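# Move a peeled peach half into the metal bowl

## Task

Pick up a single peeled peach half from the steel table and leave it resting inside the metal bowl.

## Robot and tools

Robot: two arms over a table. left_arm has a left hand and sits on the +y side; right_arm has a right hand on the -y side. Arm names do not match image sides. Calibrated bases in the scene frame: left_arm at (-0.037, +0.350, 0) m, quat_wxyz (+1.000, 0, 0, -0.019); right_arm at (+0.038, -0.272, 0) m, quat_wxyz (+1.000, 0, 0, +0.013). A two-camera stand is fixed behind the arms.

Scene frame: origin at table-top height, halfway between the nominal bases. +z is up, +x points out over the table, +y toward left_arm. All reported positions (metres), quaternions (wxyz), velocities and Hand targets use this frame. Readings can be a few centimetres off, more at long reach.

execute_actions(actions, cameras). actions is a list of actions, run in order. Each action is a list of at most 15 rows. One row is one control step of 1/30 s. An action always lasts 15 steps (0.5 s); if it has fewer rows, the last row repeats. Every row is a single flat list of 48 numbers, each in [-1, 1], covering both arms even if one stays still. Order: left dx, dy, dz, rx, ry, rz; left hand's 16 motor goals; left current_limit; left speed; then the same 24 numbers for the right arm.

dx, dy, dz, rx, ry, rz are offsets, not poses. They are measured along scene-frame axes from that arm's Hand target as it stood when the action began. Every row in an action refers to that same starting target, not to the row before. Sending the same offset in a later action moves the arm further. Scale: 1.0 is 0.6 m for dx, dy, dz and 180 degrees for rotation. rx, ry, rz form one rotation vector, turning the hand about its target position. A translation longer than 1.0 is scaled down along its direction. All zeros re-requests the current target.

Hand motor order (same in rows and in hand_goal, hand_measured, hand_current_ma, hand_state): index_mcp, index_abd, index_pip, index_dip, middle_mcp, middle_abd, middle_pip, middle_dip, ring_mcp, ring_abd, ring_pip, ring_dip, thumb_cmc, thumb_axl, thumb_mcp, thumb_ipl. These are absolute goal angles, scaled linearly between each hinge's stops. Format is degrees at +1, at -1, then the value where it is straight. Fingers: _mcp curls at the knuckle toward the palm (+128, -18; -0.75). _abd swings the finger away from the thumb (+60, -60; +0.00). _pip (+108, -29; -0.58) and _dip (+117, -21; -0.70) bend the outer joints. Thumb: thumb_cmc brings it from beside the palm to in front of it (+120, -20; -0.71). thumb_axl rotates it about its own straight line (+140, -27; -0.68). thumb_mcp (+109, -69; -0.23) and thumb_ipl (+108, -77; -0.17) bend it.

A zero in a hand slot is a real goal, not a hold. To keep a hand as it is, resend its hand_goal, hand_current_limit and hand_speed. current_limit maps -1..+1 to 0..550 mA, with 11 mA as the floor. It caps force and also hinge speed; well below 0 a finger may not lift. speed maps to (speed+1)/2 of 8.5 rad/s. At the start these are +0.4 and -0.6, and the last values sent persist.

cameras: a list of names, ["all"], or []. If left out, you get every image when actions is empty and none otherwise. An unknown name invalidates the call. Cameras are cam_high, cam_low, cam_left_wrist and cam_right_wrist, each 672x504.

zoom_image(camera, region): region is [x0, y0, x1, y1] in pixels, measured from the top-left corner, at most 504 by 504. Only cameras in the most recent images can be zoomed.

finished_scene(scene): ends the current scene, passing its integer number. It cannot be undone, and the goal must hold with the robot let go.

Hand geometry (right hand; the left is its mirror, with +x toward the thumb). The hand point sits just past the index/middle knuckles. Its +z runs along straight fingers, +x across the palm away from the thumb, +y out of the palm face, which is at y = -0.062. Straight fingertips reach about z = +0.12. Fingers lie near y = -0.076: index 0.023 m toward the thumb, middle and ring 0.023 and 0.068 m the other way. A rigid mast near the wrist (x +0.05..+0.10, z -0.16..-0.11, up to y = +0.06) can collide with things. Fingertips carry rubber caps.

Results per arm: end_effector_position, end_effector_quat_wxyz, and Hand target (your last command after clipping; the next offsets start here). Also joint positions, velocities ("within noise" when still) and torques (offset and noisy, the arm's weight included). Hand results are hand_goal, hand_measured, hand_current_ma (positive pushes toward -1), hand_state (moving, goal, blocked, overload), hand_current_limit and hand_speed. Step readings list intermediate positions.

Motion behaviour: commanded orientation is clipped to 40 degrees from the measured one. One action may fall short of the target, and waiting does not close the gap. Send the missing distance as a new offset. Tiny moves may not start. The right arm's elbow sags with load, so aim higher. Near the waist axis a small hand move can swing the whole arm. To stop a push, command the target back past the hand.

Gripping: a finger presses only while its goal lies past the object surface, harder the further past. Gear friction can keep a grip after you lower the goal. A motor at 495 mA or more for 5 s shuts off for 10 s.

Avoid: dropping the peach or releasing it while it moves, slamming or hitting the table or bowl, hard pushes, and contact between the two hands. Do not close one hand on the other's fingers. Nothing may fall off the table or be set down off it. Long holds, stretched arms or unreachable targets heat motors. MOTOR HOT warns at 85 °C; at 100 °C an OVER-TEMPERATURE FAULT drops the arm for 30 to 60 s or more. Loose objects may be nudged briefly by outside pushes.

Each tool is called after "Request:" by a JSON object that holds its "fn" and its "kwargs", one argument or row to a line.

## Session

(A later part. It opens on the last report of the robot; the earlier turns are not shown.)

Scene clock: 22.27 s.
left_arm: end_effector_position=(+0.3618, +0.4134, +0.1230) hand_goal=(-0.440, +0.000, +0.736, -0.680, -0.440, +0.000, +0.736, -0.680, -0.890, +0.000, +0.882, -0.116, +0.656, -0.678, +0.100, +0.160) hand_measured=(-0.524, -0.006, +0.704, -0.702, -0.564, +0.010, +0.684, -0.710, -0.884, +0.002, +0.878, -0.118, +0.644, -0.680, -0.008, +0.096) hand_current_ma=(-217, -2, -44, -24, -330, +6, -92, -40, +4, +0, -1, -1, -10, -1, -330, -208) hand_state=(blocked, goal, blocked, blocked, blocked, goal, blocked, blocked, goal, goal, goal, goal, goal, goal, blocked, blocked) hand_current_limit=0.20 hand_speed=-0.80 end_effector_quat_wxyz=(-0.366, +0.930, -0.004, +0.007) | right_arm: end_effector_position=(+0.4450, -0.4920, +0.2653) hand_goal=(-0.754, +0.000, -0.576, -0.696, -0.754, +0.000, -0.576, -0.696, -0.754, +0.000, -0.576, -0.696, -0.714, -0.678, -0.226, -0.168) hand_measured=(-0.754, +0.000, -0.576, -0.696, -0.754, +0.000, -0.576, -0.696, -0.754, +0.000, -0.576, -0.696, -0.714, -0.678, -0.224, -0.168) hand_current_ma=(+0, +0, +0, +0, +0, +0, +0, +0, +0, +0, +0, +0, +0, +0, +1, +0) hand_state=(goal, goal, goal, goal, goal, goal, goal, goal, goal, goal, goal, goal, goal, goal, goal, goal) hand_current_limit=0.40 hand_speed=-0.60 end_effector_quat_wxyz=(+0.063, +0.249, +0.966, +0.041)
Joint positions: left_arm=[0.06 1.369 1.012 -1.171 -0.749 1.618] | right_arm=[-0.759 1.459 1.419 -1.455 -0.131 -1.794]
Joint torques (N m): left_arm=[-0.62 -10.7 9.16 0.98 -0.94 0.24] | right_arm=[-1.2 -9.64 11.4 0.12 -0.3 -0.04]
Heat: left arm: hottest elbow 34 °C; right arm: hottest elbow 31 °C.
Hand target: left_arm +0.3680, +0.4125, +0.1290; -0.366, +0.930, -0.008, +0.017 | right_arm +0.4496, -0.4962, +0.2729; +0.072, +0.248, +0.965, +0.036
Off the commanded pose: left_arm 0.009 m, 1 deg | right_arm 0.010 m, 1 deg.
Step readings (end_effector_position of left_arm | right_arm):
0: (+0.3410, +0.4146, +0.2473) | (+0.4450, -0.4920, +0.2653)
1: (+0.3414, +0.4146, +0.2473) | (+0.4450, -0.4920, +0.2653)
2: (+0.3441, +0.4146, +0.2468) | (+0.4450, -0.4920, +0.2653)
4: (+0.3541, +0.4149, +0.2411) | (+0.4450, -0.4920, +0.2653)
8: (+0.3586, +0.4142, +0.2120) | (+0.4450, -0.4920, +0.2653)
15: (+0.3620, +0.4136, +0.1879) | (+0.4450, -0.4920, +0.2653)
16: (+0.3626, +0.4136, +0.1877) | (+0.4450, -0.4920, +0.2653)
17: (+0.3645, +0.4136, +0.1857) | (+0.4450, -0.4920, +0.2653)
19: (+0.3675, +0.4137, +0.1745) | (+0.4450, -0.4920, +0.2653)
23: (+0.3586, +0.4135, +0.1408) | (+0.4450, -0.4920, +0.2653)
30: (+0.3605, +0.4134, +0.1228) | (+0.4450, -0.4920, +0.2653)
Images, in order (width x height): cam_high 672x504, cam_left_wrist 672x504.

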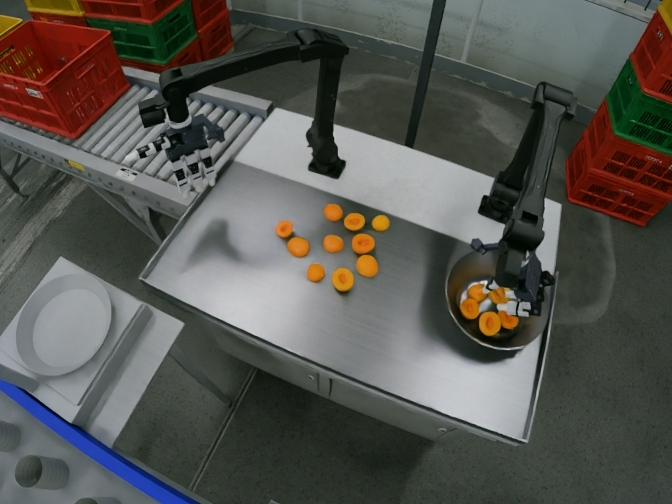

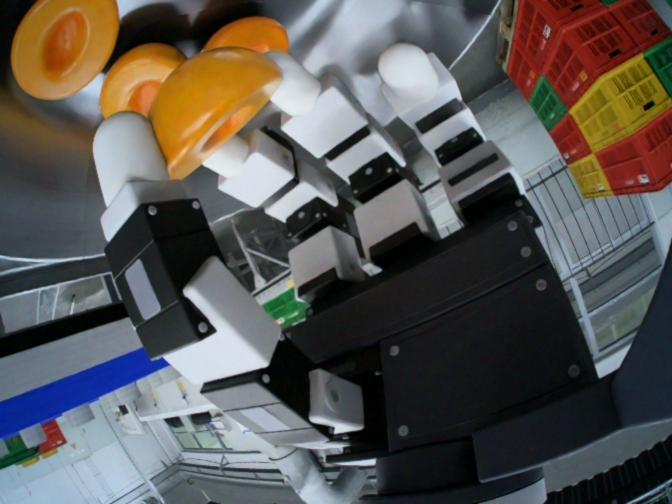

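Request:
{"fn": "execute_actions", "kwargs": {
  "actions": [
    [[0.008,-0.013,-0.04,0,0,0,-0.44,0,0.737,-0.68,-0.44,0,0.737,-0.68,-0.89,0,0.883,-0.116,0.657,-0.678,0.10,0.16,0.2,-0.8,0,0,0,0,0,0,-0.754,0,-0.576,-0.696,-0.754,0,-0.576,-0.696,-0.754,0,-0.576,-0.696,-0.714,-0.678,-0.226,-0.168,0.4,-0.6]],
    [[0,0,-0.022,0,0,0,-0.44,0,0.737,-0.68,-0.44,0,0.737,-0.68,-0.89,0,0.883,-0.116,0.657,-0.678,0.10,0.16,0.2,-0.8,0,0,0,0,0,0,-0.754,0,-0.576,-0.696,-0.754,0,-0.576,-0.696,-0.754,0,-0.576,-0.696,-0.714,-0.678,-0.226,-0.168,0.4,-0.6]]
  ],
  "cameras": ["cam_high","cam_left_wrist"]
}}

Request:
{"fn": "zoom_image", "kwargs": {
  "camera": "cam_high",
  "region": [420, 220, 580, 370]
}}

Scene clock: 24.30 s.
left_arm: end_effector_position=(+0.3666, +0.4084, +0.0917) hand_goal=(-0.440, +0.000, +0.736, -0.680, -0.440, +0.000, +0.736, -0.680, -0.890, +0.000, +0.882, -0.116, +0.656, -0.678, +0.100, +0.160) hand_measured=(-0.524, -0.006, +0.704, -0.702, -0.564, +0.010, +0.684, -0.710, -0.884, +0.002, +0.878, -0.118, +0.644, -0.680, -0.008, +0.096) hand_current_ma=(-217, -3, -44, -24, -330, +6, -92, -40, +4, +0, -1, -1, -10, -1, -330, -208) hand_state=(blocked, goal, blocked, blocked, blocked, goal, blocked, blocked, goal, goal, goal, goal, goal, goal, blocked, blocked) hand_current_limit=0.20 hand_speed=-0.80 end_effector_quat_wxyz=(-0.366, +0.930, -0.011, +0.009) | right_arm: end_effector_position=(+0.4450, -0.4920, +0.2653) hand_goal=(-0.754, +0.000, -0.576, -0.696, -0.754, +0.000, -0.576, -0.696, -0.754, +0.000, -0.576, -0.696, -0.714, -0.678, -0.226, -0.168) hand_measured=(-0.754, +0.000, -0.576, -0.696, -0.754, +0.000, -0.576, -0.696, -0.754, +0.000, -0.576, -0.696, -0.714, -0.678, -0.224, -0.168) hand_current_ma=(+0, +0, +0, +0, +0, +0, +0, +0, +0, +0, +0, +0, +0, +0, +1, +0) hand_state=(goal, goal, goal, goal, goal, goal, goal, goal, goal, goal, goal, goal, goal, goal, goal, goal) hand_current_limit=0.40 hand_speed=-0.60 end_effector_quat_wxyz=(+0.063, +0.249, +0.966, +0.041)
Joint positions: left_arm=[0.048 1.416 0.97 -1.084 -0.749 1.619] | right_arm=[-0.759 1.459 1.419 -1.455 -0.131 -1.794]
Joint torques (N m): left_arm=[-2.2 -10.17 8.2 0.61 -0.92 -0.01] | right_arm=[-1.14 -9.76 11.36 0.12 -0.31 -0.03]
Heat: left arm: hottest elbow 34 °C; right arm: hottest elbow 32 °C.
Hand target: left_arm +0.3728, +0.4048, +0.0917; -0.366, +0.930, -0.008, +0.017 | right_arm +0.4496, -0.4962, +0.2729; +0.072, +0.248, +0.965, +0.036
Off the commanded pose: left_arm 0.007 m, 1 deg | right_arm 0.010 m, 1 deg.
Step readings (end_effector_position of left_arm | right_arm):
0: (+0.3618, +0.4134, +0.1230) | (+0.4450, -0.4920, +0.2653)
1: (+0.3619, +0.4134, +0.1230) | (+0.4450, -0.4920, +0.2653)
2: (+0.3627, +0.4135, +0.1227) | (+0.4450, -0.4920, +0.2653)
4: (+0.3653, +0.4129, +0.1211) | (+0.4450, -0.4920, +0.2653)
8: (+0.3669, +0.4103, +0.1118) | (+0.4450, -0.4920, +0.2653)
15: (+0.3656, +0.4084, +0.1033) | (+0.4450, -0.4920, +0.2653)
16: (+0.3658, +0.4084, +0.1033) | (+0.4450, -0.4920, +0.2653)
17: (+0.3664, +0.4084, +0.1030) | (+0.4450, -0.4920, +0.2653)
19: (+0.3678, +0.4085, +0.1016) | (+0.4450, -0.4920, +0.2653)
23: (+0.3673, +0.4085, +0.0960) | (+0.4450, -0.4920, +0.2653)
30: (+0.3664, +0.4084, +0.0917) | (+0.4450, -0.4920, +0.2653)
Images, in order (width x height): cam_high 672x504, cam_left_wrist 672x504.

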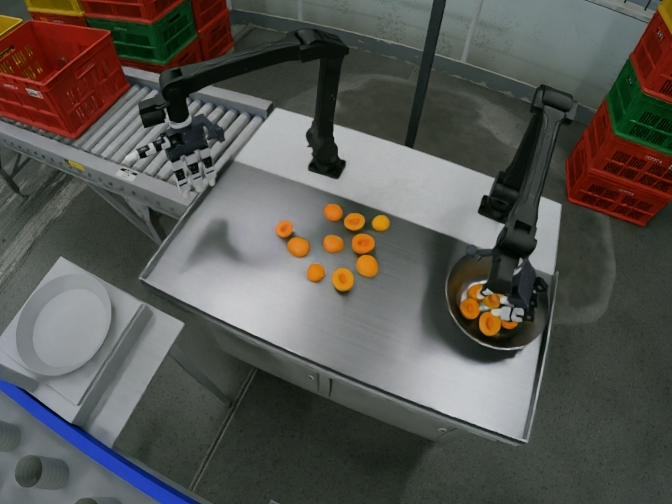

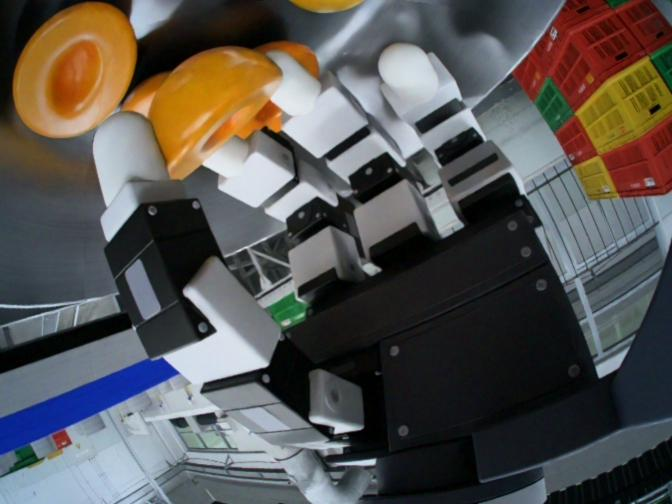

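Scaled by 3.150.

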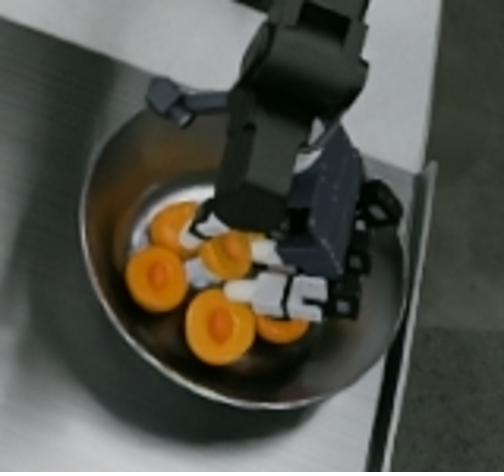

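Request:
{"fn": "execute_actions", "kwargs": {
  "actions": [
    [[0,0,-0.01,0,0,0,-0.44,0,0.737,-0.68,-0.44,0,0.737,-0.68,-0.89,0,0.883,-0.116,0.657,-0.678,0.10,0.16,0.2,-0.8,0,0,0,0,0,0,-0.754,0,-0.576,-0.696,-0.754,0,-0.576,-0.696,-0.754,0,-0.576,-0.696,-0.714,-0.678,-0.226,-0.168,0.4,-0.6]],
    [[0,0,0,0,0,0,-0.56,0,0.70,-0.69,-0.60,0,0.70,-0.69,-0.89,0,0.883,-0.116,0.657,-0.678,-0.04,0.06,0.2,-0.9,0,0,0,0,0,0,-0.754,0,-0.576,-0.696,-0.754,0,-0.576,-0.696,-0.754,0,-0.576,-0.696,-0.714,-0.678,-0.226,-0.168,0.4,-0.6]],
    [[0,0,0,0,0,0,-0.64,0,0.70,-0.69,-0.66,0,0.70,-0.69,-0.89,0,0.883,-0.116,0.657,-0.678,-0.12,0.0,0.2,-0.9,0,0,0,0,0,0,-0.754,0,-0.576,-0.696,-0.754,0,-0.576,-0.696,-0.754,0,-0.576,-0.696,-0.714,-0.678,-0.226,-0.168,0.4,-0.6]]
  ],
  "cameras": ["cam_high","cam_left_wrist"]
}}

Request:
{"fn": "zoom_image", "kwargs": {
  "camera": "cam_high",
  "region": [420, 220, 580, 370]
}}

Scene clock: 26.40 s.
left_arm: end_effector_position=(+0.3672, +0.4085, +0.0869) hand_goal=(-0.640, +0.000, +0.700, -0.690, -0.660, +0.000, +0.700, -0.690, -0.890, +0.000, +0.882, -0.116, +0.656, -0.678, -0.120, +0.000) hand_measured=(-0.630, -0.004, +0.698, -0.692, -0.650, +0.004, +0.692, -0.694, -0.884, +0.002, +0.878, -0.118, +0.652, -0.680, -0.112, +0.002) hand_current_ma=(+8, -1, -1, -1, +9, +1, -5, -2, +4, +0, -1, -1, -2, -1, +7, +2) hand_state=(goal, goal, goal, goal, goal, goal, goal, goal, goal, goal, goal, goal, goal, goal, goal, goal) hand_current_limit=0.20 hand_speed=-0.90 end_effector_quat_wxyz=(-0.366, +0.930, -0.010, +0.010) | right_arm: end_effector_position=(+0.4450, -0.4920, +0.2653) hand_goal=(-0.754, +0.000, -0.576, -0.696, -0.754, +0.000, -0.576, -0.696, -0.754, +0.000, -0.576, -0.696, -0.714, -0.678, -0.226, -0.168) hand_measured=(-0.754, +0.000, -0.576, -0.696, -0.754, +0.000, -0.576, -0.696, -0.754, +0.000, -0.576, -0.696, -0.714, -0.678, -0.224, -0.168) hand_current_ma=(+0, +0, +0, +0, +0, +0, +0, +0, +0, +0, +0, +0, +0, +0, +1, +0) hand_state=(goal, goal, goal, goal, goal, goal, goal, goal, goal, goal, goal, goal, goal, goal, goal, goal) hand_current_limit=0.40 hand_speed=-0.60 end_effector_quat_wxyz=(+0.063, +0.249, +0.966, +0.041)
Joint positions: left_arm=[0.048 1.421 0.961 -1.067 -0.749 1.619] | right_arm=[-0.759 1.459 1.419 -1.455 -0.131 -1.794]
Joint torques (N m): left_arm=[-1.9 -9.41 8.08 0.94 -0.95 -0.03] | right_arm=[-1.03 -9.7 11.43 0.13 -0.3 -0.04]
Heat: left arm: hottest elbow 34 °C; right arm: hottest elbow 32 °C.
Hand target: left_arm +0.3729, +0.4048, +0.0859; -0.366, +0.930, -0.008, +0.017 | right_arm +0.4496, -0.4962, +0.2729; +0.072, +0.248, +0.965, +0.036
Off the commanded pose: left_arm 0.007 m, 1 deg | right_arm 0.010 m, 1 deg.
Step readings (end_effector_position of left_arm | right_arm):
0: (+0.3666, +0.4084, +0.0917) | (+0.4450, -0.4920, +0.2653)
1: (+0.3666, +0.4084, +0.0917) | (+0.4450, -0.4920, +0.2653)
2: (+0.3668, +0.4084, +0.0916) | (+0.4450, -0.4920, +0.2653)
4: (+0.3677, +0.4085, +0.0912) | (+0.4450, -0.4920, +0.2653)
8: (+0.3675, +0.4085, +0.0887) | (+0.4450, -0.4920, +0.2653)
15: (+0.3671, +0.4085, +0.0869) | (+0.4450, -0.4920, +0.2653)
16: (+0.3671, +0.4085, +0.0869) | (+0.4450, -0.4920, +0.2653)
17: (+0.3672, +0.4085, +0.0869) | (+0.4450, -0.4920, +0.2653)
19: (+0.3672, +0.4085, +0.0869) | (+0.4450, -0.4920, +0.2653)
23: (+0.3672, +0.4085, +0.0869) | (+0.4450, -0.4920, +0.2653)
30: (+0.3672, +0.4085, +0.0869) | (+0.4450, -0.4920, +0.2653)
31: (+0.3672, +0.4085, +0.0869) | (+0.4450, -0.4920, +0.2653)
32: (+0.3672, +0.4085, +0.0869) | (+0.4450, -0.4920, +0.2653)
34: (+0.3672, +0.4085, +0.0869) | (+0.4450, -0.4920, +0.2653)
38: (+0.3672, +0.4085, +0.0869) | (+0.4450, -0.4920, +0.2653)
45: (+0.3672, +0.4085, +0.0869) | (+0.4450, -0.4920, +0.2653)
Images, in order (width x height): cam_high 672x504, cam_left_wrist 672x504.

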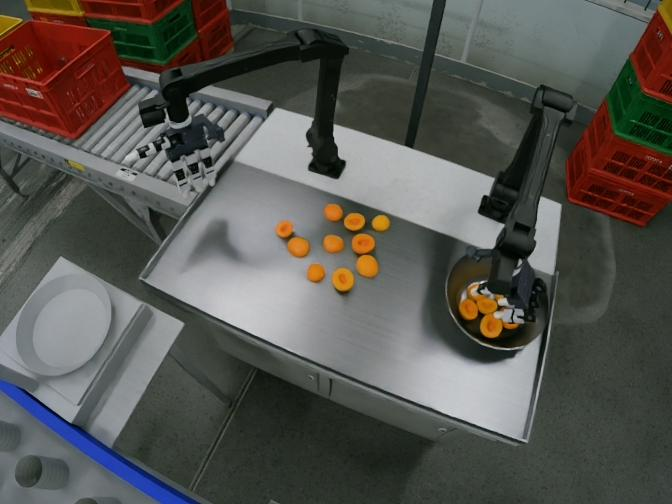

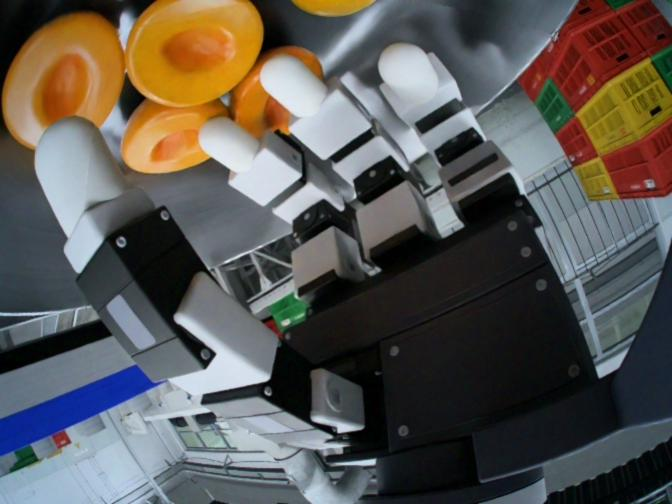

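Scaled by 3.150.

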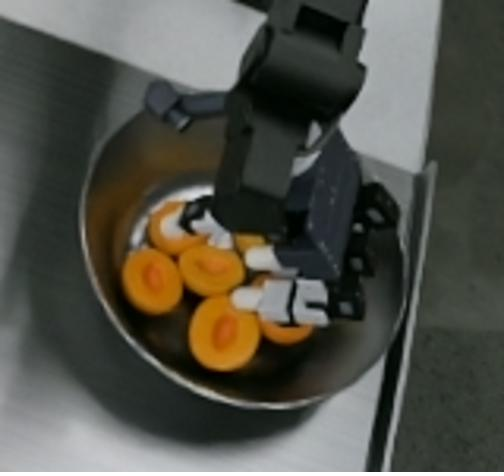

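Released into the gap. Retreat.

Request:
{"fn": "execute_actions", "kwargs": {
  "actions": [
    [[0.008,0,0.05,0,0,0,-0.80,0,0.70,-0.696,-0.80,0,0.70,-0.696,-0.89,0,0.883,-0.116,0.657,-0.678,-0.18,-0.11,0.2,-0.7,0,0,0,0,0,0,-0.754,0,-0.576,-0.696,-0.754,0,-0.576,-0.696,-0.754,0,-0.576,-0.696,-0.714,-0.678,-0.226,-0.168,0.4,-0.6]],
    [[0,0,0.14,0,0,0,-0.849,0,0.70,-0.696,-0.849,0,0.70,-0.696,-0.89,0,0.883,-0.116,0.657,-0.678,-0.18,-0.11,0.2,-0.7,0,0,0,0,0,0,-0.754,0,-0.576,-0.696,-0.754,0,-0.576,-0.696,-0.754,0,-0.576,-0.696,-0.714,-0.678,-0.226,-0.168,0.4,-0.6]]
  ],
  "cameras": ["cam_high"]
}}

Request:
{"fn": "zoom_image", "kwargs": {
  "camera": "cam_high",
  "region": [420, 220, 580, 370]
}}

Scene clock: 28.13 s.
left_arm: end_effector_position=(+0.3653, +0.4079, +0.1874) hand_goal=(-0.850, +0.000, +0.700, -0.696, -0.850, +0.000, +0.700, -0.696, -0.890, +0.000, +0.882, -0.116, +0.656, -0.678, -0.180, -0.110) hand_measured=(-0.838, -0.002, +0.700, -0.694, -0.838, +0.004, +0.694, -0.694, -0.884, +0.002, +0.878, -0.118, +0.652, -0.680, -0.172, -0.108) hand_current_ma=(+10, -1, +0, +1, +11, +1, -3, +1, +4, +0, -1, -1, -1, -1, +7, +2) hand_state=(goal, goal, goal, goal, goal, goal, goal, goal, goal, goal, goal, goal, goal, goal, goal, goal) hand_current_limit=0.20 hand_speed=-0.70 end_effector_quat_wxyz=(-0.365, +0.931, -0.013, +0.004) | right_arm: end_effector_position=(+0.4450, -0.4920, +0.2653) hand_goal=(-0.754, +0.000, -0.576, -0.696, -0.754, +0.000, -0.576, -0.696, -0.754, +0.000, -0.576, -0.696, -0.714, -0.678, -0.226, -0.168) hand_measured=(-0.754, +0.000, -0.576, -0.696, -0.754, +0.000, -0.576, -0.696, -0.754, +0.000, -0.576, -0.696, -0.714, -0.678, -0.224, -0.168) hand_current_ma=(+0, +0, +0, +0, +0, +0, +0, +0, +0, +0, +0, +0, +0, +0, +1, +0) hand_state=(goal, goal, goal, goal, goal, goal, goal, goal, goal, goal, goal, goal, goal, goal, goal, goal) hand_current_limit=0.40 hand_speed=-0.60 end_effector_quat_wxyz=(+0.063, +0.249, +0.966, +0.041)
Joint positions: left_arm=[0.047 1.338 1.158 -1.361 -0.747 1.619] | right_arm=[-0.759 1.459 1.419 -1.455 -0.131 -1.794]
Joint torques (N m): left_arm=[-1.32 -8.7 11.64 -0.14 -0.91 -0.02] | right_arm=[-1.14 -9.7 11.41 0.1 -0.3 -0.03]
Heat: left arm: hottest elbow 34 °C; right arm: hottest elbow 32 °C.
Hand target: left_arm +0.3777, +0.4047, +0.1998; -0.366, +0.930, -0.008, +0.017 | right_arm +0.4496, -0.4962, +0.2729; +0.072, +0.248, +0.965, +0.036
Off the commanded pose: left_arm 0.018 m, 2 deg | right_arm 0.010 m, 1 deg.
Step readings (end_effector_position of left_arm | right_arm):
0: (+0.3672, +0.4085, +0.0869) | (+0.4450, -0.4920, +0.2653)
1: (+0.3672, +0.4085, +0.0869) | (+0.4450, -0.4920, +0.2653)
2: (+0.3668, +0.4084, +0.0868) | (+0.4450, -0.4920, +0.2653)
4: (+0.3629, +0.4084, +0.0868) | (+0.4450, -0.4920, +0.2653)
8: (+0.3585, +0.4084, +0.0894) | (+0.4450, -0.4920, +0.2653)
15: (+0.3599, +0.4082, +0.0950) | (+0.4450, -0.4920, +0.2653)
16: (+0.3598, +0.4082, +0.0958) | (+0.4450, -0.4920, +0.2653)
17: (+0.3579, +0.4079, +0.0979) | (+0.4450, -0.4920, +0.2653)
19: (+0.3536, +0.4078, +0.1105) | (+0.4450, -0.4920, +0.2653)
23: (+0.3607, +0.4079, +0.1554) | (+0.4450, -0.4920, +0.2653)
30: (+0.3680, +0.4079, +0.1922) | (+0.4450, -0.4920, +0.2653)
Images, in order (width x height): cam_high 672x504.

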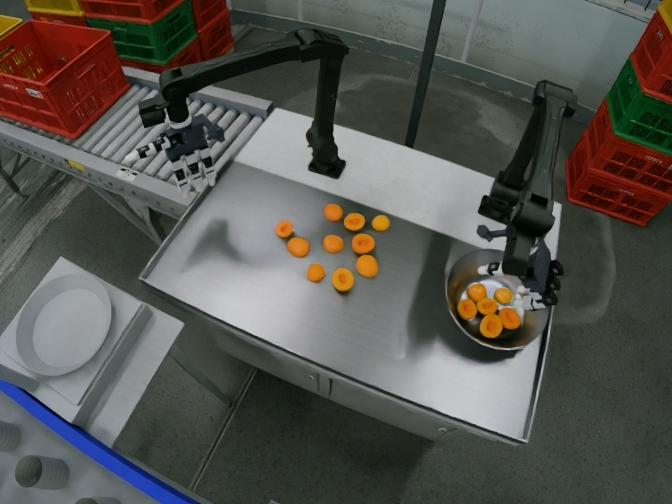

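Scaled by 3.150.

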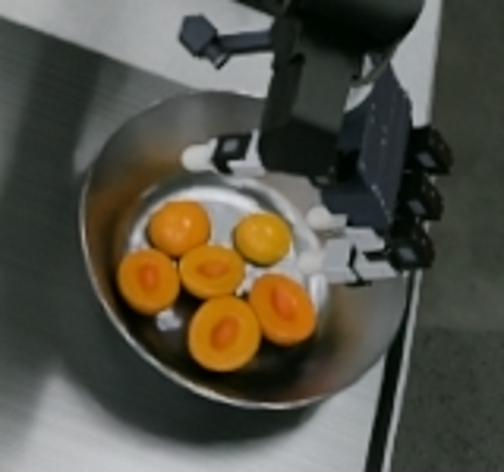

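Request:
{"fn": "finished_scene", "kwargs": {
  "scene": 3
}}

The scene is finished: the task was done.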